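# Wheel cart with paper through door into yellow bay

## Task

Move the utility cart through the self-closing door into the other room and leave it parked in the yellow bay so that every one of its four wheels sits inside the taped outline, none touching the tape. The copy-paper case must rest in the cart's top tray with no part of it overhanging the tray edges. When finished, the door must be closed. Either robot or both may be used; a robot that tips over or is left leaning fails the task.

## Robot and tools

Robots: r1 and r2 are identical Hello Robot Stretch 4 units. Each has an omni-wheel base, a lift riding a vertical mast, one arm that telescopes straight ahead, a wrist with yaw, pitch and roll, and a two-finger gripper. About 1.6 m tall; the base edge lies within 0.23 m of the base origin.

Frames: all positions are in metres. Base frame: origin on the floor below the base centre, x forward, y left, z up. hand_pose (a point between the open fingertips) is reported in this frame and may be slightly wrong. Odometry frame: the base frame where the robot began the scene. base_odometry integrates wheel rotation only, so slip shows as travel; its heading is radians, left positive, -3.142 to 3.142. Each robot reports in its own frames, so relative placement of the two robots can only be judged from images, lidar_m and wrist_depth_mm.

move: arguments r1, r2, cameras, blocking. blocking must be false or the call is refused; the call returns in about half a second while motion continues. r1 and r2 are separate objects, one per robot; an omitted robot receives nothing new and keeps doing what it was doing. Inside a robot's object: "base" holds one relative command measured from that base's last reported position: translate_m (metres, forward positive, -2 to 2), strafe_m (metres, left positive, -2 to 2), rotate_rad (radians, counter-clockwise positive, -3.2 to 3.2). translate_m and strafe_m may be combined for a straight diagonal run; rotate_rad must be alone. "joints" holds absolute targets by name: lift_m 0 to 1.2; arm_m 0 to 0.55 (extension); wrist_yaw_rad -1.134 to 4.276 (0 ahead, left positive, 3.14 folded back); wrist_pitch_rad -1.117 to 4.259 (0 level, 1.57 pointing down); wrist_roll_rad -1.117 to 4.259 (clockwise positive seen from behind); gripper_m -0.038 to 0.141, the fingertip gap in metres (reading may be off by up to 0.015). Out-of-range joint targets are clipped and reported; other out-of-range values are refused; unknown keys make the call invalid. Optional: "pace" ("slow", "default", "fast", "max"); "speeds" giving top speed per joint key (not gripper_m); "contact_limits" from 0 (lightest) to 1 for arm_m, lift_m, translate_m, strafe_m or rotate_rad, default 0.5, placed beside its own command; a base limit stays in force until the next action naming base. {"end_of_arm": "enable_torque"} must be sent alone and re-powers limp wrist or gripper motors. cameras: list of names (r1_head_camera, r1_head_left_camera, r1_head_right_camera, r1_wrist_camera, the same for r2, or "all"); [] for none. A move with no action returns full state, all images and the scene number.

wait(seconds 0 to 10, cameras): lets the scene run; returns early once a running move comes to rest. wait(0) shows the "earlier move" line. stop(cameras): brakes all running motions and re-brakes slack wheels. zoom_image(camera, region [x0, y0, x1, y1] in pixels from the top-left, at most 504 by 504) enlarges part of the latest image. finished_scene(scene) ends the scene irreversibly; the goal must remain satisfied without the robots.

Results: the "move" line lists each robot given a motion with "done" or its worst status. Statuses: moving, done (wheels turned the full amount, slip included), off_target, contact_stop (blocked, now slack), time_out (target dropped), limit_stop_at_own_body, limit_stop_at_tilt (lean over 6 degrees; lift, arm and wheels slack until it eases), torque_fault (motor limp until enable_torque). A robot under "as last shown" was not commanded. on_its_own reports uncommanded behaviour (slack, held, off). lidar_m: 12 distances in 30-degree sectors, first straight ahead, counter-clockwise (4th left, 7th behind, 10th right); "-" means nothing seen or closer than 0.25 m; sees other robots, not itself. wrist_depth_mm: 7x7 grid of depths 100-2000 mm, row by row from top-left. base_tilt in degrees (forward, right positive, ~3 degree bias). turned_by_wheels vs turned_by_imu differing by over ~0.1 rad in a move suggests a hit or slip. motor_effort in percent; servo_current in mA, peaks in brackets.

Cautions: a refused call, or an uncommanded stop, cancels the later move, wait and finished_scene calls in the same reply. Never let the robots press on each other, including one gripper closing on the other's fingers; once bases touch, a few more millimetres is a hard press. Two robots given the same distance can differ by ~3 cm per metre, which strains a shared load. Carrying over 1 kg with arm_m above 0.2 while driving or turning can tip a robot; so can strong pushing or pulling, especially with the gripper high. To grip, command more than 0.015 below the object's width (about 0.06 below resists tugs); to close behind a handle use -0.02 or less. Open before twisting if fingers straddle a fixed rim. Avoid self-collision: gripper over the base with low lift, wrist pitched up combined with roll or right yaw. Lifting a load needs lift_m contact limit of at least 0.15 per kg-ish (0.3 for 2 kg). Do not drop things, slam the door, or strike fixed or heavy objects.

Each tool is called after "Request:" as a command line: name --argument value for each argument, lists and objects as JSON in quotes; but a table of rows of numbers goes row by row, as --pt "numbers of a row", without its own name.

## Session

Request:
move

Scene clock: 0.00 s.
r1.base_odometry: x=+0.000 y=+0.000 heading=+0.000
r1.turned_by_wheels: +0.000
r1.turned_by_imu: +0.000
r1.base_tilt: forward=-1.6 right=+1.3
r1.lidar_m: 1.92 2.25 3.81 1.93 0.97 0.84 0.83 0.93 0.77 0.76 0.93 1.59
r1.base_status: not commanded
r1.joint_positions: lift_m=+0.127 arm_m=+0.000 wrist_yaw_rad=+3.089 wrist_pitch_rad=+0.002 wrist_roll_rad=+0.000 gripper_m=+0.056
r1.joint_status: not commanded
r1.measured_speeds: all 0
r1.motor_effort: lift_m=+20 arm_m=-4 wheel_0=+0 wheel_1=+1 wheel_2=+1
r1.servo_current: wrist_yaw_rad=39 wrist_pitch_rad=46 wrist_roll_rad=65 gripper_m=39
r1.hand_pose: x=-0.1125 y=+0.1024 z=+0.3046 quat_wxyz=(+0.026, -0.001, +0.000, +1.000) (m; r1's base frame)
r1.wrist_depth_mm: 137 138 - - - - - / 113 139 - - - - - / 117 140 224 - - - - / 137 161 - - - - - / - - - - - - - / - - 191 - 187 - - / 842 759 750 788 788 732 768
r2.base_odometry: x=+0.000 y=+0.000 heading=+0.000
r2.turned_by_wheels: +0.000
r2.turned_by_imu: +0.000
r2.base_tilt: forward=-0.6 right=+0.1
r2.lidar_m: 2.02 1.45 1.40 1.49 2.01 2.22 2.34 3.17 1.60 3.62 2.59 2.46
r2.base_status: not commanded
r2.joint_positions: lift_m=+0.295 arm_m=+0.000 wrist_yaw_rad=+3.133 wrist_pitch_rad=+0.002 wrist_roll_rad=+0.000 gripper_m=+0.056
r2.joint_status: not commanded
r2.measured_speeds: all 0
r2.motor_effort: lift_m=+18 arm_m=-4 wheel_0=+0 wheel_1=-1 wheel_2=+0
r2.servo_current: wrist_yaw_rad=46 wrist_pitch_rad=39 wrist_roll_rad=46 gripper_m=59
r2.hand_pose: x=-0.1167 y=+0.0898 z=+0.4727 quat_wxyz=(+0.004, -0.001, +0.000, +1.000) (m; r2's base frame)
r2.wrist_depth_mm: - 140 - - - - - / - 126 150 - - - - / - 130 185 - - - - / 144 143 272 - - - - / 229 - - - - - - / 226 1576 196 1576 190 1618 1464 / 226 1060 1138 - - 1025 1060
pictures: r1_head_camera, r1_head_left_camera, r1_head_right_camera, r1_wrist_camera, r2_head_camera, r2_head_left_camera, r2_head_right_camera, r2_wrist_camera
Images, in order (width x height): r1_head_camera 420x560, r1_head_left_camera 420x672, r1_head_right_camera 420x672, r1_wrist_camera 616x392, r2_head_camera 420x560, r2_head_left_camera 420x672, r2_head_right_camera 420x672, r2_wrist_camera 616x392.

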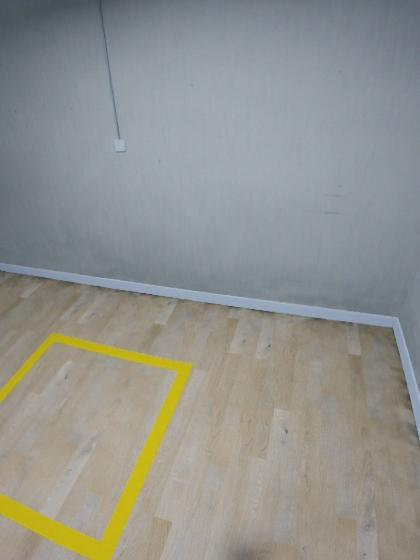

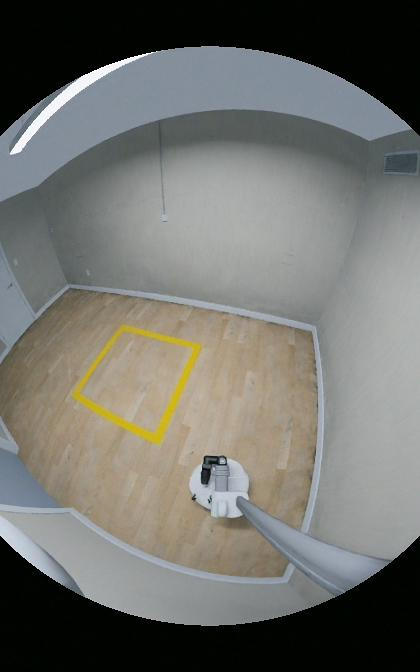

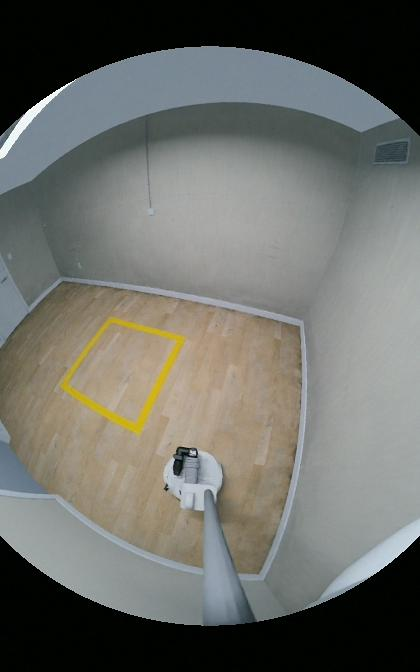

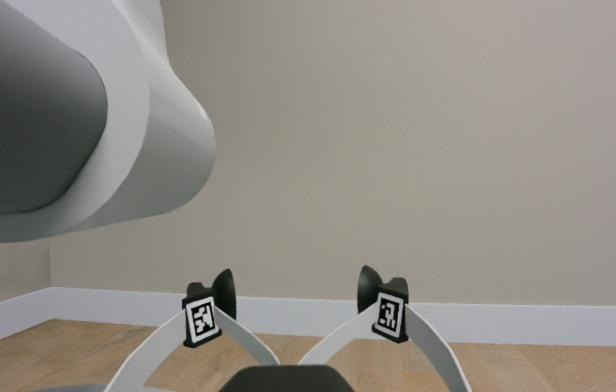

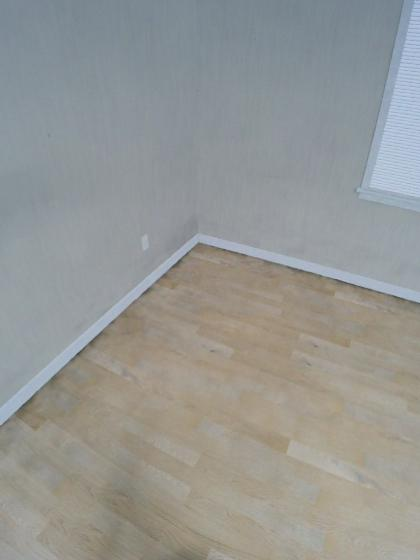

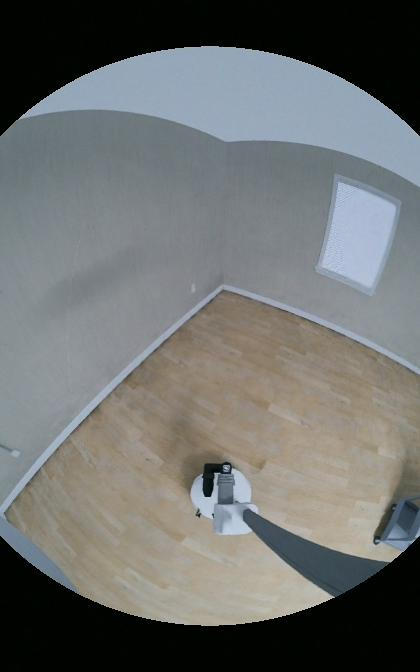

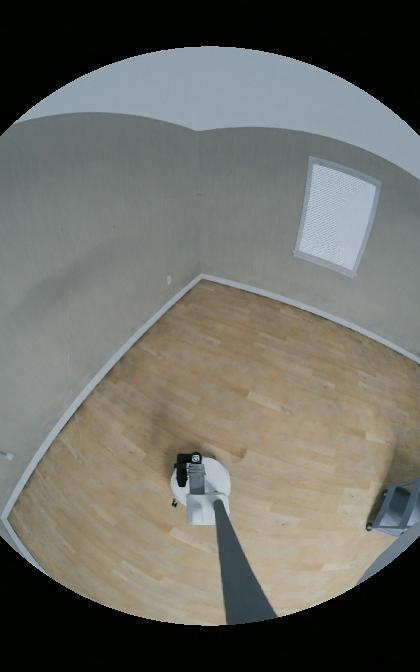

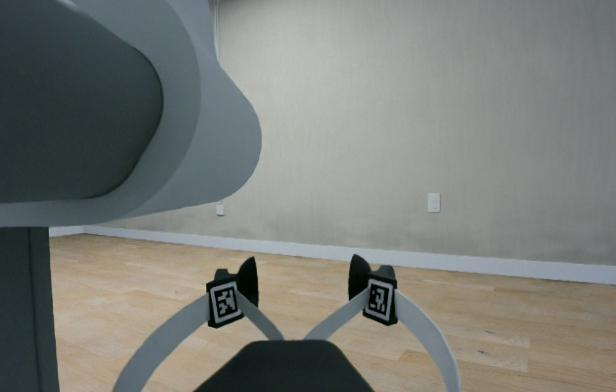

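Request:
move --blocking false --r1 '{"base":{"rotate_rad":1.4}}' --r2 '{"base":{"rotate_rad":-1.5}}'

Request:
wait --seconds 3

Request:
wait --seconds 2 --cameras '["r1_head_camera","r1_head_left_camera","r1_head_right_camera","r2_head_camera","r2_head_left_camera","r2_head_right_camera"]'

Scene clock: 4.17 s.
move: r1 moving; r2 moving
r1.base_odometry: x=+0.000 y=+0.000 heading=+0.252
r1.turned_by_wheels: +0.252
r1.turned_by_imu: +0.252
r1.base_tilt: forward=-1.6 right=+1.2
r1.lidar_m: 1.98 2.71 3.66 1.25 0.89 0.80 0.87 0.80 0.77 0.82 1.11 1.92
r1.base_status: rotate_rad moving
r1.joint_positions: lift_m=+0.127 arm_m=+0.000 wrist_yaw_rad=+3.089 wrist_pitch_rad=+0.002 wrist_roll_rad=+0.000 gripper_m=+0.056
r1.joint_status: not commanded
r1.measured_speeds: translate_m=-0.001 strafe_m=-0.001 rotate_rad=+0.980 lift_m=+0.000 arm_m=+0.000 wrist_yaw_rad=+0.000 wrist_pitch_rad=+0.000 wrist_roll_rad=+0.000
r1.motor_effort: lift_m=+20(20) arm_m=-4(4) wheel_0=-8(9) wheel_1=-6(9) wheel_2=-7(7)
r1.servo_current: wrist_yaw_rad=59(59) wrist_pitch_rad=39(46) wrist_roll_rad=46(59) gripper_m=39(39)
r1.hand_pose: x=-0.1125 y=+0.1024 z=+0.3046 quat_wxyz=(+0.026, -0.001, +0.000, +1.000) (m; r1's base frame)
r1.wrist_depth_mm: 136 138 - - - - - / 113 139 - - - - - / 114 139 226 - - - - / 137 162 - - - - - / - - - - - - - / - 1060 190 - 187 - - / 778 750 750 798 750 699 732
r2.base_odometry: x=+0.000 y=+0.000 heading=-0.252
r2.turned_by_wheels: -0.252
r2.turned_by_imu: -0.244
r2.base_tilt: forward=-0.7 right=+0.1
r2.lidar_m: 2.52 1.62 1.40 1.40 1.67 2.23 2.24 2.64 1.59 1.63 2.93 2.49
r2.base_status: rotate_rad moving
r2.joint_positions: lift_m=+0.295 arm_m=+0.000 wrist_yaw_rad=+3.133 wrist_pitch_rad=+0.002 wrist_roll_rad=+0.000 gripper_m=+0.056
r2.joint_status: not commanded
r2.measured_speeds: translate_m=+0.000 strafe_m=+0.000 rotate_rad=-0.974 lift_m=+0.000 arm_m=+0.000 wrist_yaw_rad=+0.000 wrist_pitch_rad=+0.000 wrist_roll_rad=+0.000
r2.motor_effort: lift_m=+18(18) arm_m=-4(4) wheel_0=+8(9) wheel_1=+8(10) wheel_2=+9(11)
r2.servo_current: wrist_yaw_rad=33(52) wrist_pitch_rad=39(46) wrist_roll_rad=52(52) gripper_m=39(59)
r2.hand_pose: x=-0.1167 y=+0.0898 z=+0.4727 quat_wxyz=(+0.004, -0.001, +0.000, +1.000) (m; r2's base frame)
r2.wrist_depth_mm: - 141 - - - - - / - 127 150 - - - - / - 130 184 - - - - / 144 143 272 - - - - / 229 - - - - - - / 227 1576 196 1576 190 1661 1464 / 226 1060 1138 - - 1060 1060
pictures: none

Scene clock: 5.63 s.
earlier move: r1 done; r2 moving
r1.base_odometry: x=+0.000 y=+0.000 heading=+1.399
r1.turned_by_wheels: +1.148
r1.turned_by_imu: +1.154
r1.base_tilt: forward=-1.6 right=+1.3
r1.lidar_m: 2.67 1.14 0.86 0.83 0.91 0.79 0.77 0.83 1.23 1.94 2.05 2.99
r1.base_status: done
r1.joint_positions: lift_m=+0.127 arm_m=+0.000 wrist_yaw_rad=+3.089 wrist_pitch_rad=+0.002 wrist_roll_rad=+0.000 gripper_m=+0.056
r1.joint_status: not commanded
r1.measured_speeds: all 0
r1.motor_effort: lift_m=+20(20) arm_m=-4(4) wheel_0=-3(10) wheel_1=-2(9) wheel_2=-1(8)
r1.servo_current: wrist_yaw_rad=52(65) wrist_pitch_rad=39(52) wrist_roll_rad=46(65) gripper_m=39(46)
r1.hand_pose: x=-0.1125 y=+0.1024 z=+0.3046 quat_wxyz=(+0.026, -0.001, +0.000, +1.000) (m; r1's base frame)
r1.wrist_depth_mm: 136 139 - - - - - / 113 139 - - - - - / 118 140 229 - - - - / 137 162 - - - - - / - - - - - - - / - - 190 - 188 - - / 788 707 759 143 759 778 809
r2.base_odometry: x=+0.000 y=+0.000 heading=-1.499
r2.turned_by_wheels: -1.248
r2.turned_by_imu: -1.215
r2.base_tilt: forward=-0.7 right=+0.0
r2.lidar_m: 3.29 2.55 2.45 1.88 1.44 1.39 1.53 2.23 2.22 2.36 3.43 1.62
r2.base_status: rotate_rad moving
r2.joint_positions: lift_m=+0.295 arm_m=+0.000 wrist_yaw_rad=+3.133 wrist_pitch_rad=+0.002 wrist_roll_rad=+0.000 gripper_m=+0.056
r2.joint_status: not commanded
r2.measured_speeds: all 0
r2.motor_effort: lift_m=+18(18) arm_m=-4(4) wheel_0=+5(11) wheel_1=+1(11) wheel_2=+2(11)
r2.servo_current: wrist_yaw_rad=39(59) wrist_pitch_rad=39(46) wrist_roll_rad=52(52) gripper_m=46(59)
r2.hand_pose: x=-0.1167 y=+0.0898 z=+0.4727 quat_wxyz=(+0.004, -0.001, +0.000, +1.000) (m; r2's base frame)
r2.wrist_depth_mm: - 141 - - - - - / - 126 141 - - - - / - 129 185 - - - - / 144 143 263 - - - - / 230 - - - - - - / 228 1576 196 1336 190 - - / 226 1060 1138 - - 1060 1060
wait: 1.47 of 3 s (r1 has come to rest)
pictures: none

Scene clock: 5.70 s.
earlier move: r2 done
r1.base_odometry: x=+0.000 y=+0.000 heading=+1.399
r1.turned_by_wheels: +0.000
r1.turned_by_imu: +0.000
r1.base_tilt: forward=-1.6 right=+1.3
r1.lidar_m: 2.67 1.13 0.85 0.83 0.91 0.80 0.76 0.83 1.21 1.94 2.01 2.96
r1.base_status: done
r1.joint_positions: lift_m=+0.127 arm_m=+0.000 wrist_yaw_rad=+3.089 wrist_pitch_rad=+0.002 wrist_roll_rad=+0.000 gripper_m=+0.056
r1.joint_status: not commanded
r1.measured_speeds: all 0
r1.motor_effort: lift_m=+20(20) arm_m=-4(4) wheel_0=-3(10) wheel_1=-2(9) wheel_2=-2(8)
r1.servo_current: wrist_yaw_rad=33(65) wrist_pitch_rad=33(52) wrist_roll_rad=52(65) gripper_m=39(46)
r1.hand_pose: x=-0.1125 y=+0.1024 z=+0.3046 quat_wxyz=(+0.026, -0.001, +0.000, +1.000) (m; r1's base frame)
r1.wrist_depth_mm: 136 139 - - - - - / 113 139 - - - - - / 117 140 229 - - - - / 137 161 - - - - - / - - - - - - - / - - 190 - 187 - - / 788 707 759 143 741 788 820
r2.base_odometry: x=+0.000 y=+0.000 heading=-1.499
r2.turned_by_wheels: +0.000
r2.turned_by_imu: +0.000
r2.base_tilt: forward=-0.6 right=+0.1
r2.lidar_m: 3.34 2.53 2.50 1.87 1.44 1.40 1.52 2.20 2.23 2.38 3.46 1.60
r2.base_status: done
r2.joint_positions: lift_m=+0.295 arm_m=+0.000 wrist_yaw_rad=+3.133 wrist_pitch_rad=+0.002 wrist_roll_rad=+0.000 gripper_m=+0.056
r2.joint_status: not commanded
r2.measured_speeds: all 0
r2.motor_effort: lift_m=+18(18) arm_m=-4(4) wheel_0=+3(11) wheel_1=+1(11) wheel_2=+2(11)
r2.servo_current: wrist_yaw_rad=39(59) wrist_pitch_rad=39(46) wrist_roll_rad=52(52) gripper_m=39(59)
r2.hand_pose: x=-0.1167 y=+0.0898 z=+0.4727 quat_wxyz=(+0.004, -0.001, +0.000, +1.000) (m; r2's base frame)
r2.wrist_depth_mm: - 140 - - - - - / - 126 142 - - - - / - 130 185 - - - - / 144 143 265 - - - - / 229 - - - - - - / 228 1537 196 1336 190 - - / 226 1060 1138 - - 1042 1078
wait: 0.07 of 2 s (r2 has come to rest)
pictures: r1_head_camera, r1_head_left_camera, r1_head_right_camera, r2_head_camera, r2_head_left_camera, r2_head_right_camera
Images, in order (width x height): r1_head_camera 420x560, r1_head_left_camera 420x672, r1_head_right_camera 420x672, r2_head_camera 420x560, r2_head_left_camera 420x672, r2_head_right_camera 420x672.

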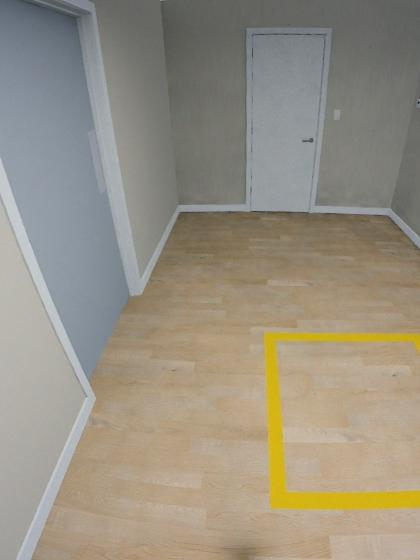

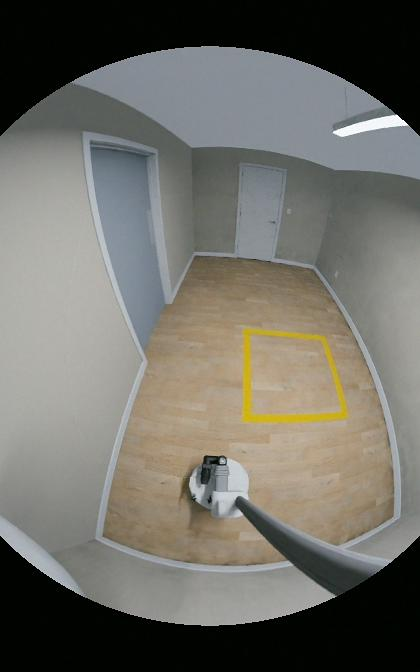

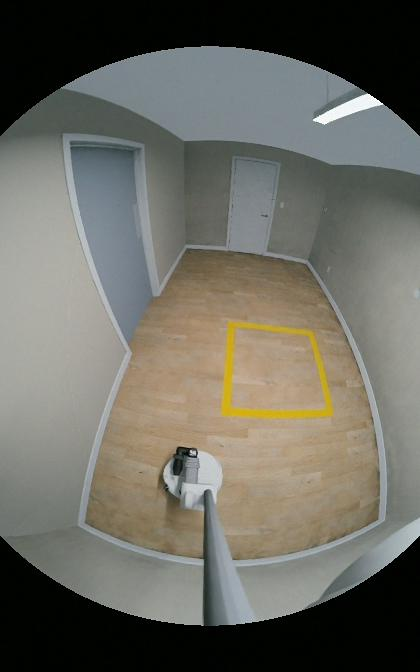

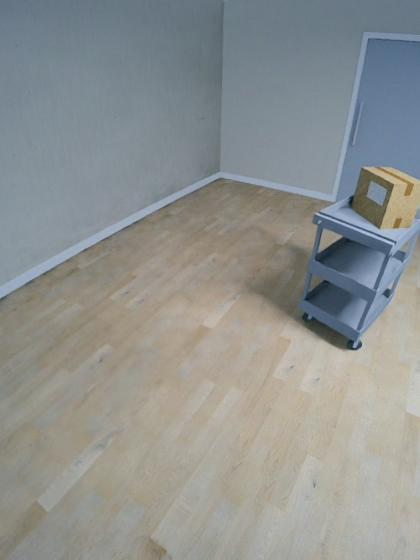

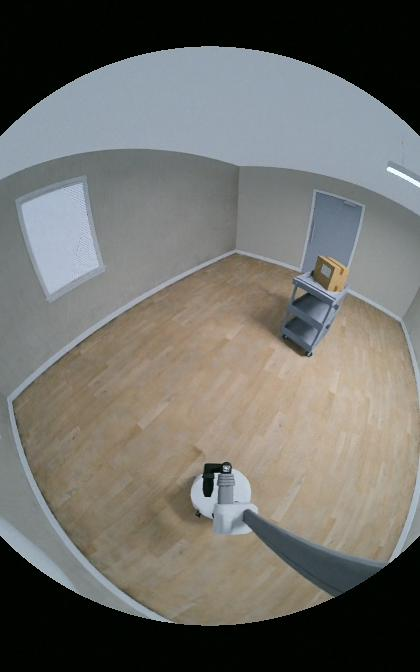

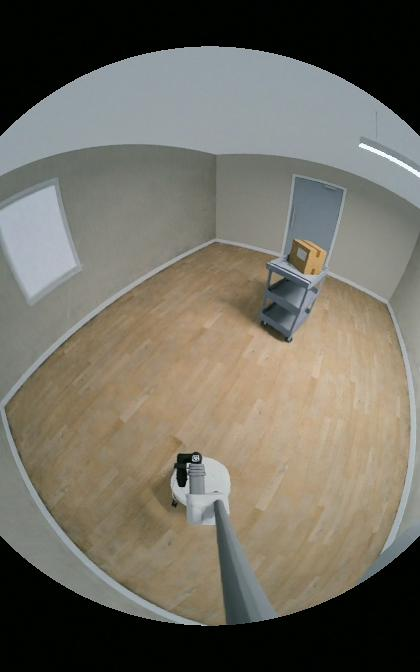

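Request:
zoom_image --camera "r2_head_camera" --region '[260, 0, 420, 380]'

Request:
zoom_image --camera "r2_head_left_camera" --region '[240, 150, 420, 370]'

Request:
zoom_image --camera "r1_head_left_camera" --region '[60, 100, 200, 380]'

Scaled by 1.326 from the camera's 420x560 image, which has a finer 1200x1600 frame.

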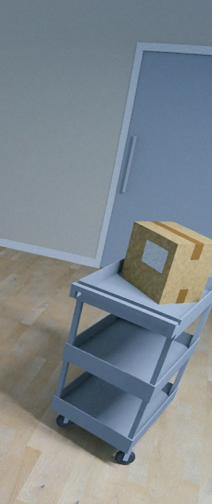

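Scaled by 2.291 from the camera's 420x672 image, which has a finer 600x960 frame.

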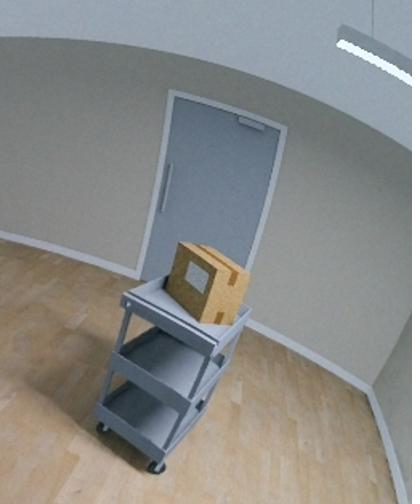

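Scaled by 1.800 from the camera's 420x672 image, which has a finer 600x960 frame.

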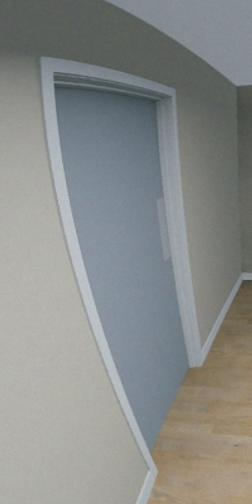

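Request:
move --blocking false --r1 '{"base":{"translate_m":0.7}}' --r2 '{"base":{"rotate_rad":-0.59}}'

Request:
wait --seconds 2

Request:
wait --seconds 4 --cameras '["r1_head_left_camera","r2_head_camera","r2_head_left_camera"]'

Request:
zoom_image --camera "r2_head_camera" --region '[50, 0, 400, 400]'

Scene clock: 66.57 s.
move: r1 moving; r2 moving
r1.base_odometry: x=+0.005 y=+0.031 heading=+1.400
r1.turned_by_wheels: +0.000
r1.turned_by_imu: +0.000
r1.base_tilt: forward=-1.6 right=+1.3
r1.lidar_m: 2.64 1.14 0.85 0.83 0.89 0.84 0.79 0.88 1.27 1.93 2.04 2.96
r1.base_status: translate_m moving
r1.joint_positions: lift_m=+0.127 arm_m=+0.000 wrist_yaw_rad=+3.089 wrist_pitch_rad=+0.002 wrist_roll_rad=+0.000 gripper_m=+0.056
r1.joint_status: not commanded
r1.measured_speeds: translate_m=+0.120 strafe_m=-0.001 rotate_rad=-0.001 lift_m=+0.000 arm_m=+0.000 wrist_yaw_rad=+0.000 wrist_pitch_rad=+0.000 wrist_roll_rad=+0.000
r1.motor_effort: lift_m=+20(20) arm_m=-4(4) wheel_0=+8(9) wheel_1=+6(7) wheel_2=-8(9)
r1.servo_current: wrist_yaw_rad=52(52) wrist_pitch_rad=46(46) wrist_roll_rad=46(65) gripper_m=46(46)
r1.hand_pose: x=-0.1125 y=+0.1024 z=+0.3046 quat_wxyz=(+0.026, -0.001, +0.000, +1.000) (m; r1's base frame)
r1.wrist_depth_mm: 136 138 - - - - - / 113 139 - - - - - / 117 139 225 - - - - / 137 162 - - - - - / - - - - - - - / - - 190 - 188 - - / 842 759 759 154 788 768 820
r2.base_odometry: x=+0.000 y=+0.000 heading=-1.752
r2.turned_by_wheels: -0.252
r2.turned_by_imu: -0.244
r2.base_tilt: forward=-0.7 right=+0.0
r2.lidar_m: 1.69 2.82 2.49 2.48 1.56 1.39 1.43 1.73 2.22 2.25 2.77 1.60
r2.base_status: rotate_rad moving
r2.joint_positions: lift_m=+0.295 arm_m=+0.000 wrist_yaw_rad=+3.133 wrist_pitch_rad=+0.002 wrist_roll_rad=+0.000 gripper_m=+0.056
r2.joint_status: not commanded
r2.measured_speeds: translate_m=+0.000 strafe_m=+0.000 rotate_rad=-0.976 lift_m=+0.000 arm_m=+0.000 wrist_yaw_rad=+0.000 wrist_pitch_rad=+0.000 wrist_roll_rad=+0.000
r2.motor_effort: lift_m=+18(18) arm_m=-4(4) wheel_0=+5(10) wheel_1=+8(9) wheel_2=+10(11)
r2.servo_current: wrist_yaw_rad=46(59) wrist_pitch_rad=46(46) wrist_roll_rad=46(59) gripper_m=52(52)
r2.hand_pose: x=-0.1167 y=+0.0898 z=+0.4727 quat_wxyz=(+0.004, -0.001, +0.000, +1.000) (m; r2's base frame)
r2.wrist_depth_mm: - 141 - - - - - / - 126 141 - - - - / - 130 184 - - - - / 144 143 207 - - - - / 230 - - - - - - / 227 1576 195 1308 191 - - / 226 1078 1118 - - 1042 1042
pictures: none

Scene clock: 67.43 s.
earlier move: r1 moving; r2 done
r1.base_odometry: x=+0.039 y=+0.227 heading=+1.400
r1.turned_by_wheels: +0.000
r1.turned_by_imu: +0.000
r1.base_tilt: forward=-1.6 right=+1.3
r1.lidar_m: 2.61 1.11 0.84 0.81 0.89 1.02 1.01 1.09 1.60 1.95 2.08 3.00
r1.base_status: translate_m moving
r1.joint_positions: lift_m=+0.127 arm_m=+0.000 wrist_yaw_rad=+3.089 wrist_pitch_rad=+0.002 wrist_roll_rad=+0.000 gripper_m=+0.056
r1.joint_status: not commanded
r1.measured_speeds: translate_m=+0.299 strafe_m=+0.001 rotate_rad=+0.002 lift_m=+0.000 arm_m=+0.000 wrist_yaw_rad=+0.000 wrist_pitch_rad=+0.000 wrist_roll_rad=+0.000
r1.motor_effort: lift_m=+20(20) arm_m=-4(4) wheel_0=+3(9) wheel_1=+5(7) wheel_2=-4(10)
r1.servo_current: wrist_yaw_rad=59(65) wrist_pitch_rad=46(52) wrist_roll_rad=39(65) gripper_m=52(52)
r1.hand_pose: x=-0.1125 y=+0.1024 z=+0.3046 quat_wxyz=(+0.026, -0.001, +0.000, +1.000) (m; r1's base frame)
r1.wrist_depth_mm: 137 138 - - - - - / 112 139 - - - - - / 116 140 222 - - - - / 137 160 - - - - - / - - - - - - - / 1060 1078 190 1078 187 1025 1008 / 842 759 759 798 788 768 820
r2.base_odometry: x=+0.000 y=+0.000 heading=-2.089
r2.turned_by_wheels: -0.337
r2.turned_by_imu: -0.329
r2.base_tilt: forward=-0.7 right=+0.0
r2.lidar_m: 1.61 3.52 2.55 2.49 1.98 1.47 1.41 1.49 2.04 2.22 2.33 3.23
r2.base_status: done
r2.joint_positions: lift_m=+0.295 arm_m=+0.000 wrist_yaw_rad=+3.133 wrist_pitch_rad=+0.002 wrist_roll_rad=+0.000 gripper_m=+0.056
r2.joint_status: not commanded
r2.measured_speeds: all 0
r2.motor_effort: lift_m=+18(18) arm_m=-4(4) wheel_0=+3(10) wheel_1=+2(9) wheel_2=+3(11)
r2.servo_current: wrist_yaw_rad=33(65) wrist_pitch_rad=39(46) wrist_roll_rad=33(59) gripper_m=52(52)
r2.hand_pose: x=-0.1167 y=+0.0898 z=+0.4727 quat_wxyz=(+0.004, -0.001, +0.000, +1.000) (m; r2's base frame)
r2.wrist_depth_mm: - 141 - - - - - / - 127 141 - - - - / - 129 185 - - - - / 144 143 207 - - - - / 220 - - - - - - / 220 1464 191 171 190 1366 1336 / 226 1078 1138 - - 1025 1060
wait: 0.87 of 2 s (r2 has come to rest)
pictures: none

Scene clock: 69.90 s.
earlier move: r1 done
r1.base_odometry: x=+0.119 y=+0.690 heading=+1.400
r1.turned_by_wheels: +0.000
r1.turned_by_imu: +0.000
r1.base_tilt: forward=-1.6 right=+1.3
r1.lidar_m: 2.53 1.18 0.80 0.78 0.85 1.24 1.45 1.58 2.04 1.98 2.10 3.07
r1.base_status: done
r1.joint_positions: lift_m=+0.127 arm_m=+0.000 wrist_yaw_rad=+3.089 wrist_pitch_rad=+0.002 wrist_roll_rad=+0.000 gripper_m=+0.056
r1.joint_status: not commanded
r1.measured_speeds: all 0
r1.motor_effort: lift_m=+20(20) arm_m=-4(4) wheel_0=+3(9) wheel_1=+1(7) wheel_2=+1(10)
r1.servo_current: wrist_yaw_rad=59(72) wrist_pitch_rad=46(52) wrist_roll_rad=39(65) gripper_m=46(52)
r1.hand_pose: x=-0.1125 y=+0.1024 z=+0.3046 quat_wxyz=(+0.026, -0.001, +0.000, +1.000) (m; r1's base frame)
r1.wrist_depth_mm: 136 138 - - - - - / 113 139 - - - - - / 118 140 229 - - - - / 137 162 - - - - - / - - - - - - - / 1205 1182 193 1182 187 1160 1008 / 842 741 741 798 798 778 820
r2.base_odometry: x=+0.000 y=+0.000 heading=-2.089
r2.turned_by_wheels: +0.000
r2.turned_by_imu: +0.000
r2.base_tilt: forward=-0.7 right=+0.1
r2.lidar_m: 1.61 3.49 2.60 2.50 2.02 1.48 1.40 1.49 2.06 2.22 2.34 3.27
r2.base_status: done
r2.joint_positions: lift_m=+0.295 arm_m=+0.000 wrist_yaw_rad=+3.133 wrist_pitch_rad=+0.002 wrist_roll_rad=+0.000 gripper_m=+0.056
r2.joint_status: not commanded
r2.measured_speeds: all 0
r2.motor_effort: lift_m=+18(18) arm_m=-4(4) wheel_0=+3(10) wheel_1=+3(9) wheel_2=+3(11)
r2.servo_current: wrist_yaw_rad=65(65) wrist_pitch_rad=39(46) wrist_roll_rad=52(59) gripper_m=46(52)
r2.hand_pose: x=-0.1167 y=+0.0898 z=+0.4727 quat_wxyz=(+0.004, -0.001, +0.000, +1.000) (m; r2's base frame)
r2.wrist_depth_mm: - 141 - - - - - / - 126 141 - - - - / - 130 185 - - - - / 144 143 206 - - - - / 220 - - - - - - / 220 1430 191 171 190 1397 1366 / 226 1060 1138 - - 1025 1060
wait: 2.47 of 4 s (r1 has come to rest)
pictures: r1_head_left_camera, r2_head_camera, r2_head_left_camera
Images, in order (width x height): r1_head_left_camera 420x672, r2_head_camera 420x560, r2_head_left_camera 420x672.

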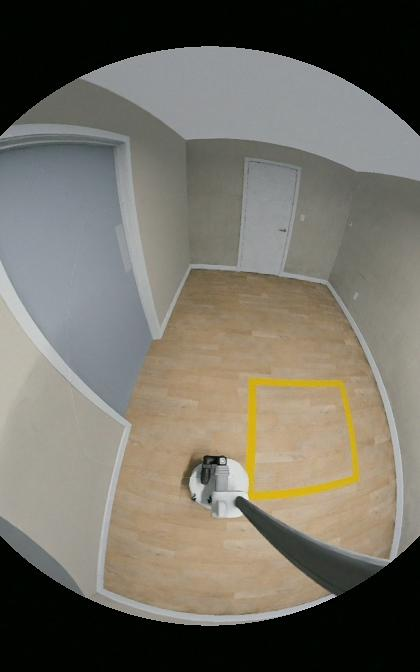

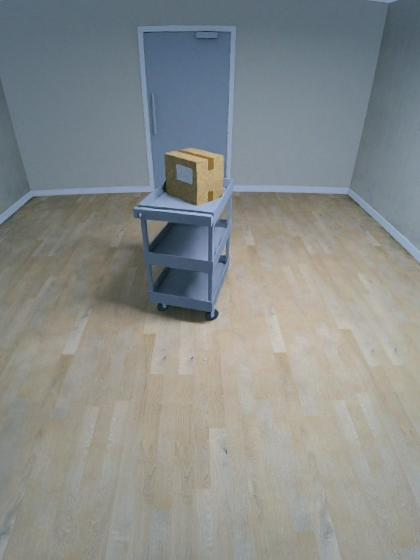

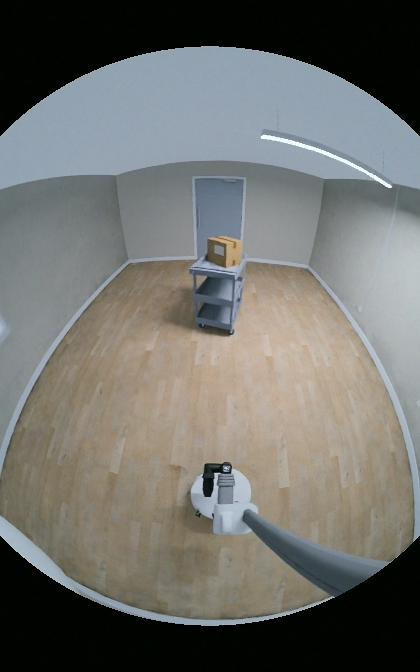

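Scaled by 1.260 from the camera's 420x560 image, which has a finer 1200x1600 frame.

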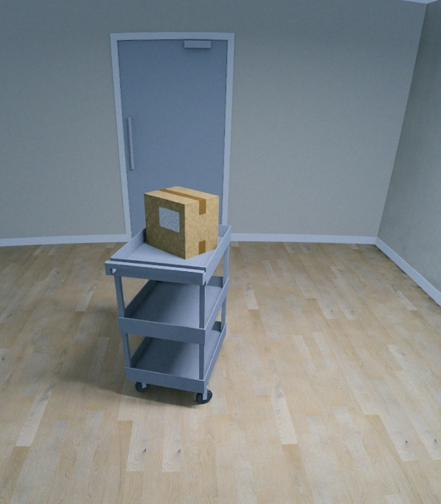

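Request:
move --blocking false --r1 '{"base":{"translate_m":0.8}}'

Request:
wait --seconds 5

Request:
move --blocking false --r1 '{"base":{"rotate_rad":1.53}}'

Request:
wait --seconds 4 --cameras '["r1_head_camera","r1_head_left_camera"]'

Scene clock: 94.23 s.
move: r1 moving
r1.base_odometry: x=+0.124 y=+0.721 heading=+1.400
r1.turned_by_wheels: +0.000
r1.turned_by_imu: +0.000
r1.base_tilt: forward=-1.6 right=+1.3
r1.lidar_m: 2.52 1.17 0.82 0.79 0.83 1.24 1.50 1.60 2.05 1.96 2.08 3.02
r1.base_status: translate_m moving
r1.joint_positions: lift_m=+0.127 arm_m=+0.000 wrist_yaw_rad=+3.089 wrist_pitch_rad=+0.002 wrist_roll_rad=+0.000 gripper_m=+0.056
r1.joint_status: not commanded
r1.measured_speeds: translate_m=+0.123 strafe_m=+0.001 rotate_rad=-0.003 lift_m=+0.000 arm_m=+0.000 wrist_yaw_rad=+0.000 wrist_pitch_rad=+0.000 wrist_roll_rad=+0.000
r1.motor_effort: lift_m=+20(20) arm_m=-4(4) wheel_0=+5(7) wheel_1=+7(7) wheel_2=-8(9)
r1.servo_current: wrist_yaw_rad=26(52) wrist_pitch_rad=33(46) wrist_roll_rad=39(59) gripper_m=39(46)
r1.hand_pose: x=-0.1125 y=+0.1024 z=+0.3046 quat_wxyz=(+0.026, -0.001, +0.000, +1.000) (m; r1's base frame)
r1.wrist_depth_mm: 136 138 - - - - - / 113 139 - - - - - / 117 139 225 - - - - / 137 162 - - - - - / - - - - - - - / 1205 1205 194 1205 187 1160 991 / 831 759 759 809 788 778 831
r2: as last shown
r2.base_tilt: forward=-0.6 right=+0.1
r2.lidar_m: 1.60 3.53 2.58 2.49 1.97 1.47 1.41 1.48 2.05 2.22 2.34 3.21
r2.motor_effort: lift_m=+18(18) arm_m=-4(4) wheel_0=+3(3) wheel_1=+2(3) wheel_2=+3(4)
r2.servo_current: wrist_yaw_rad=39(59) wrist_pitch_rad=39(46) wrist_roll_rad=52(52) gripper_m=39(59)
r2.wrist_depth_mm: - 141 - - - - - / - 126 142 - - - - / - 129 185 - - - - / 144 143 207 - - - - / 219 - - - - - - / 220 1430 191 171 190 1397 1336 / 227 1078 1182 - - 1042 1060
pictures: none

Scene clock: 97.90 s.
earlier move: r1 done
r1.base_odometry: x=+0.255 y=+1.478 heading=+1.400
r1.turned_by_wheels: +0.000
r1.turned_by_imu: +0.000
r1.base_tilt: forward=-1.6 right=+1.3
r1.lidar_m: 2.32 0.99 0.82 0.82 0.84 1.15 2.26 2.45 2.11 2.04 2.17 2.47
r1.base_status: done
r1.joint_positions: lift_m=+0.127 arm_m=+0.000 wrist_yaw_rad=+3.089 wrist_pitch_rad=+0.002 wrist_roll_rad=+0.000 gripper_m=+0.056
r1.joint_status: not commanded
r1.measured_speeds: all 0
r1.motor_effort: lift_m=+20(20) arm_m=-4(4) wheel_0=+1(8) wheel_1=+2(8) wheel_2=+1(10)
r1.servo_current: wrist_yaw_rad=46(72) wrist_pitch_rad=39(52) wrist_roll_rad=65(65) gripper_m=39(52)
r1.hand_pose: x=-0.1125 y=+0.1024 z=+0.3046 quat_wxyz=(+0.026, -0.001, +0.000, +1.000) (m; r1's base frame)
r1.wrist_depth_mm: 136 138 - - - - - / 113 139 - - - - - / 118 140 274 - - - - / 137 162 - - - - - / 1983 - - - - - - / 1281 1205 193 1205 188 1160 - / 831 715 750 809 778 788 778
r2.base_odometry: x=+0.000 y=+0.000 heading=-2.089
r2.turned_by_wheels: +0.000
r2.turned_by_imu: +0.001
r2.base_tilt: forward=-0.7 right=+0.1
r2.lidar_m: 1.61 3.50 2.59 2.49 2.01 1.46 1.41 1.48 2.07 2.23 2.33 3.25
r2.base_status: not commanded
r2.joint_positions: lift_m=+0.295 arm_m=+0.000 wrist_yaw_rad=+3.133 wrist_pitch_rad=+0.002 wrist_roll_rad=+0.000 gripper_m=+0.056
r2.joint_status: not commanded
r2.measured_speeds: all 0
r2.motor_effort: lift_m=+18(18) arm_m=-4(4) wheel_0=+3(4) wheel_1=+2(3) wheel_2=+4(4)
r2.servo_current: wrist_yaw_rad=46(59) wrist_pitch_rad=46(46) wrist_roll_rad=59(59) gripper_m=46(59)
r2.hand_pose: x=-0.1167 y=+0.0898 z=+0.4727 quat_wxyz=(+0.004, -0.001, +0.000, +1.000) (m; r2's base frame)
r2.wrist_depth_mm: - 140 - - - - - / - 126 141 - - - - / - 130 185 - - - - / 144 143 208 - - - - / 220 - - - - - - / 220 1464 191 171 190 1397 1336 / 226 1078 1160 - - 1025 1060
wait: 3.67 of 5 s (r1 has come to rest)
pictures: none

Scene clock: 98.40 s.
move: r1 moving
r1.base_odometry: x=+0.255 y=+1.478 heading=+1.652
r1.turned_by_wheels: +0.252
r1.turned_by_imu: +0.252
r1.base_tilt: forward=-1.6 right=+1.3
r1.lidar_m: 1.36 0.94 0.81 0.81 0.89 1.71 2.27 2.32 2.04 2.05 2.49 2.43
r1.base_status: rotate_rad moving
r1.joint_positions: lift_m=+0.127 arm_m=+0.000 wrist_yaw_rad=+3.089 wrist_pitch_rad=+0.002 wrist_roll_rad=+0.000 gripper_m=+0.056
r1.joint_status: not commanded
r1.measured_speeds: translate_m=+0.001 strafe_m=+0.000 rotate_rad=+0.971 lift_m=+0.000 arm_m=+0.000 wrist_yaw_rad=+0.000 wrist_pitch_rad=+0.000 wrist_roll_rad=+0.000
r1.motor_effort: lift_m=+20(20) arm_m=-4(4) wheel_0=-9(9) wheel_1=-7(7) wheel_2=-8(8)
r1.servo_current: wrist_yaw_rad=46(65) wrist_pitch_rad=33(46) wrist_roll_rad=46(65) gripper_m=33(46)
r1.hand_pose: x=-0.1125 y=+0.1024 z=+0.3046 quat_wxyz=(+0.026, -0.001, +0.000, +1.000) (m; r1's base frame)
r1.wrist_depth_mm: 137 138 - - - - - / 113 139 - - - - - / 118 140 272 - - - - / 137 161 - - - - - / 1983 - - - - - - / 1336 1205 194 1182 187 1160 1138 / 831 741 741 798 798 778 809
r2: as last shown
r2.turned_by_imu: +0.000
r2.lidar_m: 1.59 3.54 2.59 2.47 1.96 1.47 1.39 1.48 2.04 2.22 2.33 3.25
r2.motor_effort: lift_m=+18(18) arm_m=-4(4) wheel_0=+2(3) wheel_1=+3(3) wheel_2=+4(4)
r2.servo_current: wrist_yaw_rad=46(59) wrist_pitch_rad=46(46) wrist_roll_rad=52(59) gripper_m=52(52)
r2.wrist_depth_mm: - 141 - - - - - / - 126 142 - - - - / - 129 185 - - - - / 144 143 206 - - - - / 219 - - - - - - / 220 1430 191 171 190 1397 1336 / 227 1078 1160 - - 1042 1060
pictures: none

Scene clock: 99.93 s.
earlier move: r1 done
r1.base_odometry: x=+0.255 y=+1.478 heading=+2.930
r1.turned_by_wheels: +1.278
r1.turned_by_imu: +1.285
r1.base_tilt: forward=-1.6 right=+1.3
r1.lidar_m: 0.81 0.85 1.10 2.26 2.39 2.10 2.03 2.13 2.55 2.47 1.06 0.86
r1.base_status: done
r1.joint_positions: lift_m=+0.127 arm_m=+0.000 wrist_yaw_rad=+3.089 wrist_pitch_rad=+0.002 wrist_roll_rad=+0.000 gripper_m=+0.056
r1.joint_status: not commanded
r1.measured_speeds: all 0
r1.motor_effort: lift_m=+20(20) arm_m=-4(4) wheel_0=-3(9) wheel_1=-3(8) wheel_2=-2(8)
r1.servo_current: wrist_yaw_rad=59(72) wrist_pitch_rad=52(52) wrist_roll_rad=52(72) gripper_m=46(46)
r1.hand_pose: x=-0.1125 y=+0.1024 z=+0.3046 quat_wxyz=(+0.026, -0.001, +0.000, +1.000) (m; r1's base frame)
r1.wrist_depth_mm: 137 138 - - - - - / 113 139 - - - - - / 118 139 272 - - - - / 137 162 - - - - - / 1983 - - - - - - / 1205 1182 192 1160 188 1160 1255 / 854 759 759 809 809 778 809
r2.base_odometry: x=+0.000 y=+0.000 heading=-2.089
r2.turned_by_wheels: +0.000
r2.turned_by_imu: +0.000
r2.base_tilt: forward=-0.7 right=+0.1
r2.lidar_m: 1.59 3.50 2.58 2.49 1.99 1.46 1.41 1.47 2.03 2.23 2.34 3.24
r2.base_status: not commanded
r2.joint_positions: lift_m=+0.295 arm_m=+0.000 wrist_yaw_rad=+3.133 wrist_pitch_rad=+0.002 wrist_roll_rad=+0.000 gripper_m=+0.056
r2.joint_status: not commanded
r2.measured_speeds: all 0
r2.motor_effort: lift_m=+18(18) arm_m=-4(4) wheel_0=+3(3) wheel_1=+3(3) wheel_2=+4(4)
r2.servo_current: wrist_yaw_rad=46(59) wrist_pitch_rad=46(46) wrist_roll_rad=52(65) gripper_m=52(52)
r2.hand_pose: x=-0.1167 y=+0.0898 z=+0.4727 quat_wxyz=(+0.004, -0.001, +0.000, +1.000) (m; r2's base frame)
r2.wrist_depth_mm: - 141 - - - - - / - 127 142 - - - - / - 129 185 - - - - / 144 143 208 - - - - / 219 - - - - - - / 220 1397 191 171 190 1366 1336 / 226 1060 1160 - - 1042 1060
wait: 1.53 of 4 s (r1 has come to rest)
pictures: r1_head_camera, r1_head_left_camera
Images, in order (width x height): r1_head_camera 420x560, r1_head_left_camera 420x672.

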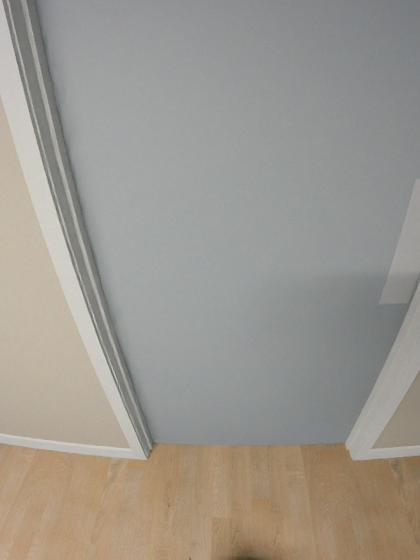

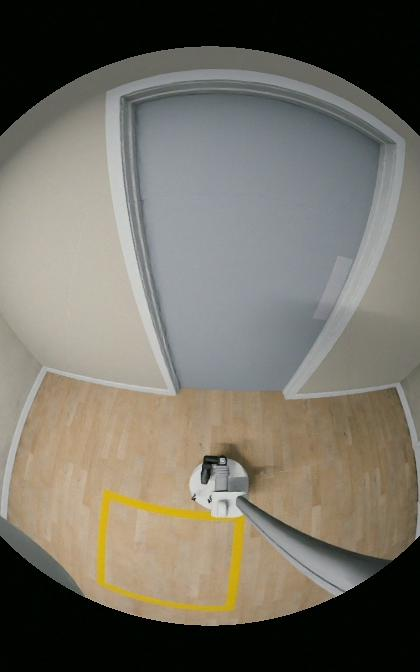

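Request:
move --blocking false --r1 '{"base":{"translate_m":0.5,"strafe_m":-0.22}}' --r2 '{"base":{"translate_m":0.4,"strafe_m":0.12},"joints":{"lift_m":0.8,"wrist_yaw_rad":0,"wrist_pitch_rad":0.3,"gripper_m":0.1}}'

Request:
wait --seconds 1.5

Request:
wait --seconds 3

Request:
wait --seconds 2 --cameras '["r1_head_left_camera","r2_head_camera","r2_wrist_camera","r2_head_left_camera"]'

Request:
zoom_image --camera "r2_head_camera" --region '[50, 50, 350, 450]'

Scene clock: 120.13 s.
move: r1 moving; r2 moving
r1.base_odometry: x=+0.227 y=+1.498 heading=+2.930
r1.turned_by_wheels: +0.000
r1.turned_by_imu: +0.000
r1.base_tilt: forward=-1.6 right=+1.3
r1.lidar_m: 0.79 0.83 1.05 2.28 2.38 2.15 2.07 2.20 2.52 2.45 1.02 0.81
r1.base_status: translate_m moving; strafe_m moving
r1.joint_positions: lift_m=+0.127 arm_m=+0.000 wrist_yaw_rad=+3.089 wrist_pitch_rad=+0.002 wrist_roll_rad=+0.000 gripper_m=+0.056
r1.joint_status: not commanded
r1.measured_speeds: translate_m=+0.120 strafe_m=-0.053 rotate_rad=-0.001 lift_m=+0.000 arm_m=+0.000 wrist_yaw_rad=+0.000 wrist_pitch_rad=+0.000 wrist_roll_rad=+0.000
r1.motor_effort: lift_m=+20(20) arm_m=-4(4) wheel_0=+9(10) wheel_1=+2(4) wheel_2=-8(9)
r1.servo_current: wrist_yaw_rad=52(59) wrist_pitch_rad=39(46) wrist_roll_rad=46(59) gripper_m=39(46)
r1.hand_pose: x=-0.1125 y=+0.1024 z=+0.3046 quat_wxyz=(+0.026, -0.001, +0.000, +1.000) (m; r1's base frame)
r1.wrist_depth_mm: 136 138 - - - - - / 113 139 - - - - - / 117 140 273 - - - - / 137 161 - - - - - / 1983 - - - - - - / 1205 1182 191 1182 187 1160 1229 / 842 750 750 788 788 778 809
r2.base_odometry: x=-0.007 y=-0.032 heading=-2.088
r2.turned_by_wheels: +0.000
r2.turned_by_imu: +0.001
r2.base_tilt: forward=-0.7 right=+0.1
r2.lidar_m: 1.58 3.51 2.56 2.48 2.01 1.51 1.43 1.52 2.12 2.22 2.35 3.24
r2.base_status: translate_m moving; strafe_m moving
r2.joint_positions: lift_m=+0.333 arm_m=+0.000 wrist_yaw_rad=+2.570 wrist_pitch_rad=+0.298 wrist_roll_rad=+0.000 gripper_m=+0.075
r2.joint_status: lift_m moving; wrist_yaw_rad moving; wrist_pitch_rad moving; gripper_m moving
r2.measured_speeds: translate_m=+0.121 strafe_m=+0.035 rotate_rad=+0.004 lift_m=+0.146 arm_m=+0.000 wrist_yaw_rad=-1.738 wrist_pitch_rad=+0.050 wrist_roll_rad=+0.000
r2.motor_effort: lift_m=+22(24) arm_m=-4(4) wheel_0=+7(8) wheel_1=+8(10) wheel_2=-11(12)
r2.servo_current: wrist_yaw_rad=59(169) wrist_pitch_rad=13(72) wrist_roll_rad=46(52) gripper_m=91(104)
r2.hand_pose: x=-0.0137 y=+0.2226 z=+0.4262 quat_wxyz=(+0.279, -0.142, +0.042, +0.949) (m; r2's base frame)
r2.wrist_depth_mm: - - - - - - - / - - - - - - - / - - - - - - - / - - 1537 1537 1661 1576 1576 / 1229 1160 1160 1138 1138 1118 1098 / 891 891 191 891 189 891 854 / 741 715 741 - 723 691 699
pictures: none

Scene clock: 121.63 s.
earlier move: r1 moving; r2 moving
r1.base_odometry: x=-0.095 y=+1.731 heading=+2.930
r1.turned_by_wheels: +0.000
r1.turned_by_imu: -0.001
r1.base_tilt: forward=-1.6 right=+1.3
r1.lidar_m: 0.41 0.45 0.64 1.55 2.54 2.51 2.43 2.55 2.37 1.31 0.54 0.45
r1.base_status: translate_m moving; strafe_m moving
r1.joint_positions: lift_m=+0.127 arm_m=+0.000 wrist_yaw_rad=+3.089 wrist_pitch_rad=+0.002 wrist_roll_rad=+0.000 gripper_m=+0.056
r1.joint_status: not commanded
r1.measured_speeds: translate_m=+0.231 strafe_m=-0.102 rotate_rad=-0.002 lift_m=+0.000 arm_m=+0.000 wrist_yaw_rad=+0.000 wrist_pitch_rad=+0.000 wrist_roll_rad=+0.000
r1.motor_effort: lift_m=+20(20) arm_m=-4(4) wheel_0=+3(10) wheel_1=+3(7) wheel_2=-1(9)
r1.servo_current: wrist_yaw_rad=52(65) wrist_pitch_rad=39(52) wrist_roll_rad=33(59) gripper_m=39(46)
r1.hand_pose: x=-0.1125 y=+0.1024 z=+0.3046 quat_wxyz=(+0.026, -0.001, +0.000, +1.000) (m; r1's base frame)
r1.wrist_depth_mm: 136 139 - - - - - / 113 139 - - - - - / 117 139 273 - - - - / 137 163 - - - - - / 1921 - - - - - - / 1205 1205 195 1205 187 1182 1118 / 831 741 723 143 732 732 778
r2.base_odometry: x=-0.085 y=-0.370 heading=-2.089
r2.turned_by_wheels: +0.000
r2.turned_by_imu: +0.000
r2.base_tilt: forward=-0.7 right=+0.1
r2.lidar_m: 1.25 3.36 2.47 2.37 2.52 1.85 1.77 1.88 2.43 2.34 2.45 3.44
r2.base_status: translate_m moving; strafe_m moving
r2.joint_positions: lift_m=+0.730 arm_m=+0.000 wrist_yaw_rad=+0.016 wrist_pitch_rad=+0.299 wrist_roll_rad=+0.000 gripper_m=+0.100
r2.joint_status: lift_m moving; wrist_yaw_rad moving; wrist_pitch_rad moving; the others done
r2.measured_speeds: translate_m=+0.140 strafe_m=+0.041 rotate_rad=-0.006 lift_m=+0.209 arm_m=+0.000 wrist_yaw_rad=-0.655 wrist_pitch_rad=+0.001 wrist_roll_rad=+0.000
r2.motor_effort: lift_m=+21(25) arm_m=-4(4) wheel_0=+4(10) wheel_1=+3(11) wheel_2=-3(13)
r2.servo_current: wrist_yaw_rad=39(169) wrist_pitch_rad=46(72) wrist_roll_rad=46(65) gripper_m=52(104)
r2.hand_pose: x=+0.4479 y=-0.0829 z=+0.8236 quat_wxyz=(+0.989, -0.001, +0.149, +0.008) (m; r2's base frame)
r2.wrist_depth_mm: - - - - - - - / - - - 1336 - - - / - - - - - - - / - - - - - - - / - - - - 1983 1921 1863 / 1499 1537 193 1281 193 1430 1430 / 1255 1229 1281 - 1229 1205 1205
wait: 1.50 s; no rest
pictures: none

Scene clock: 122.60 s.
earlier move: r1 moving; r2 done
r1.base_odometry: x=-0.188 y=+1.798 heading=+2.930
r1.turned_by_wheels: +0.000
r1.turned_by_imu: +0.000
r1.base_tilt: forward=-1.6 right=+1.3
r1.lidar_m: 0.31 0.35 0.49 1.10 2.58 2.62 2.55 2.70 2.34 0.97 0.45 0.33
r1.base_status: translate_m moving; strafe_m moving
r1.joint_positions: lift_m=+0.127 arm_m=+0.000 wrist_yaw_rad=+3.089 wrist_pitch_rad=+0.002 wrist_roll_rad=+0.000 gripper_m=+0.056
r1.joint_status: not commanded
r1.measured_speeds: all 0
r1.motor_effort: lift_m=+20(20) arm_m=-4(4) wheel_0=+0(10) wheel_1=+2(7) wheel_2=-1(9)
r1.servo_current: wrist_yaw_rad=59(65) wrist_pitch_rad=39(52) wrist_roll_rad=65(65) gripper_m=39(46)
r1.hand_pose: x=-0.1125 y=+0.1024 z=+0.3046 quat_wxyz=(+0.026, -0.001, +0.000, +1.000) (m; r1's base frame)
r1.wrist_depth_mm: 136 139 - - - - - / 113 139 - - - - - / 117 140 273 - - - - / 137 162 - - - - - / 1921 - - - - - - / 1160 1205 193 1205 188 1281 1118 / 842 750 750 153 750 778 809
r2.base_odometry: x=-0.093 y=-0.407 heading=-2.089
r2.turned_by_wheels: +0.000
r2.turned_by_imu: +0.000
r2.base_tilt: forward=-0.6 right=+0.1
r2.lidar_m: 1.21 3.34 2.47 2.34 2.51 1.89 1.81 1.87 2.45 2.35 2.48 3.44
r2.base_status: done
r2.joint_positions: lift_m=+0.800 arm_m=+0.000 wrist_yaw_rad=+0.003 wrist_pitch_rad=+0.299 wrist_roll_rad=+0.000 gripper_m=+0.100
r2.joint_status: all done
r2.measured_speeds: all 0
r2.motor_effort: lift_m=+21(25) arm_m=-4(4) wheel_0=+4(10) wheel_1=+2(11) wheel_2=-3(13)
r2.servo_current: wrist_yaw_rad=46(169) wrist_pitch_rad=39(72) wrist_roll_rad=52(65) gripper_m=52(104)
r2.hand_pose: x=+0.4468 y=-0.0866 z=+0.8931 quat_wxyz=(+0.989, +0.000, +0.149, +0.001) (m; r2's base frame)
r2.wrist_depth_mm: - - - - - - - / - - - 1336 - - - / - - - - - - - / - - - - - - - / - - - - - - - / 1618 1618 193 - 194 1576 1537 / 1397 1336 1336 - 1366 1281 1281
wait: 0.97 of 3 s (r2 has come to rest)
pictures: none

Scene clock: 122.83 s.
earlier move: r1 done
r1.base_odometry: x=-0.188 y=+1.798 heading=+2.930
r1.turned_by_wheels: +0.000
r1.turned_by_imu: +0.000
r1.base_tilt: forward=-1.6 right=+1.2
r1.lidar_m: 0.32 0.33 0.47 1.11 2.58 2.62 2.53 2.69 2.31 0.94 0.46 0.34
r1.base_status: done
r1.joint_positions: lift_m=+0.127 arm_m=+0.000 wrist_yaw_rad=+3.089 wrist_pitch_rad=+0.002 wrist_roll_rad=+0.000 gripper_m=+0.056
r1.joint_status: not commanded
r1.measured_speeds: all 0
r1.motor_effort: lift_m=+20(20) arm_m=-4(4) wheel_0=+2(10) wheel_1=+3(7) wheel_2=+0(9)
r1.servo_current: wrist_yaw_rad=52(65) wrist_pitch_rad=52(52) wrist_roll_rad=72(72) gripper_m=39(46)
r1.hand_pose: x=-0.1125 y=+0.1024 z=+0.3046 quat_wxyz=(+0.026, -0.001, +0.000, +1.000) (m; r1's base frame)
r1.wrist_depth_mm: 136 138 - - - - - / 113 139 - - - - - / 118 140 273 - - - - / 137 162 - - - - - / 1921 - - - - - - / 1182 1205 194 1182 188 1281 1138 / 854 759 750 153 741 778 831
r2.base_odometry: x=-0.093 y=-0.407 heading=-2.089
r2.turned_by_wheels: +0.000
r2.turned_by_imu: +0.000
r2.base_tilt: forward=-0.6 right=+0.0
r2.lidar_m: 1.20 3.35 2.49 2.35 2.49 1.86 1.80 1.89 2.46 2.34 2.45 3.43
r2.base_status: done
r2.joint_positions: lift_m=+0.800 arm_m=+0.000 wrist_yaw_rad=+0.003 wrist_pitch_rad=+0.299 wrist_roll_rad=+0.000 gripper_m=+0.100
r2.joint_status: all done
r2.measured_speeds: all 0
r2.motor_effort: lift_m=+21(25) arm_m=-4(4) wheel_0=+4(10) wheel_1=+2(11) wheel_2=-3(13)
r2.servo_current: wrist_yaw_rad=52(169) wrist_pitch_rad=39(72) wrist_roll_rad=46(65) gripper_m=52(104)
r2.hand_pose: x=+0.4468 y=-0.0866 z=+0.8931 quat_wxyz=(+0.989, +0.000, +0.149, +0.001) (m; r2's base frame)
r2.wrist_depth_mm: - - - - - - - / - - - 1308 - - - / - - - - - - - / - - - - - - - / - - - - - - - / 1618 1661 193 - 194 1576 1576 / 1397 1336 1397 - 1308 1281 1281
wait: 0.23 of 2 s (r1 has come to rest)
pictures: r1_head_left_camera, r2_head_camera, r2_head_left_camera, r2_wrist_camera
Images, in order (width x height): r1_head_left_camera 420x672, r2_head_camera 420x560, r2_head_left_camera 420x672, r2_wrist_camera 616x392.

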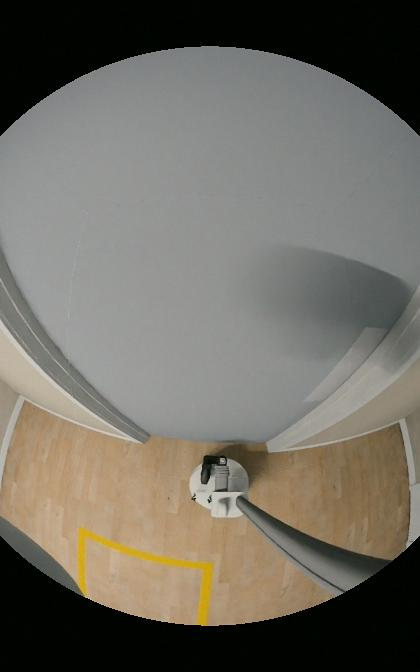

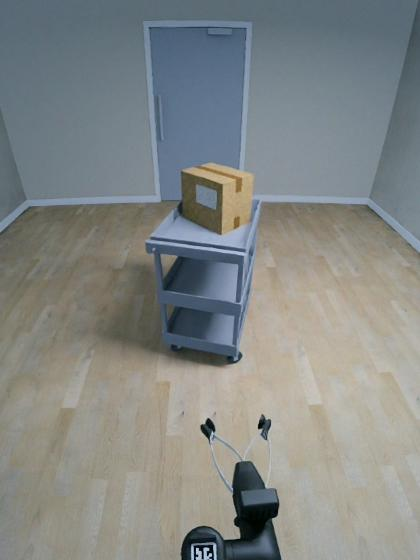

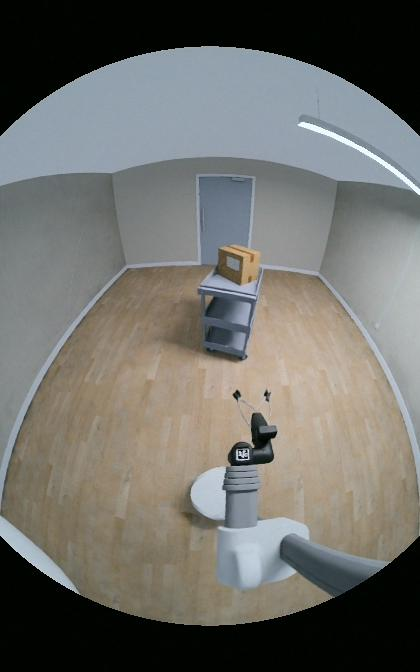

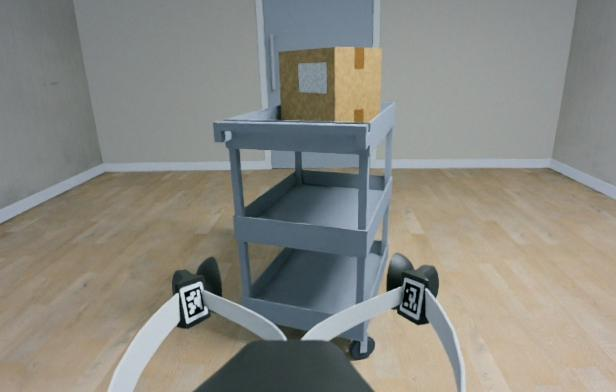

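Scaled by 1.260 from the camera's 420x560 image, which has a finer 1200x1600 frame.

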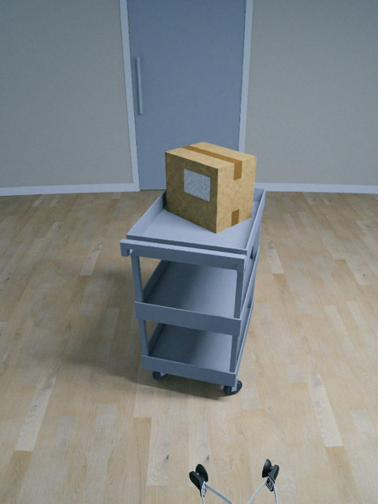

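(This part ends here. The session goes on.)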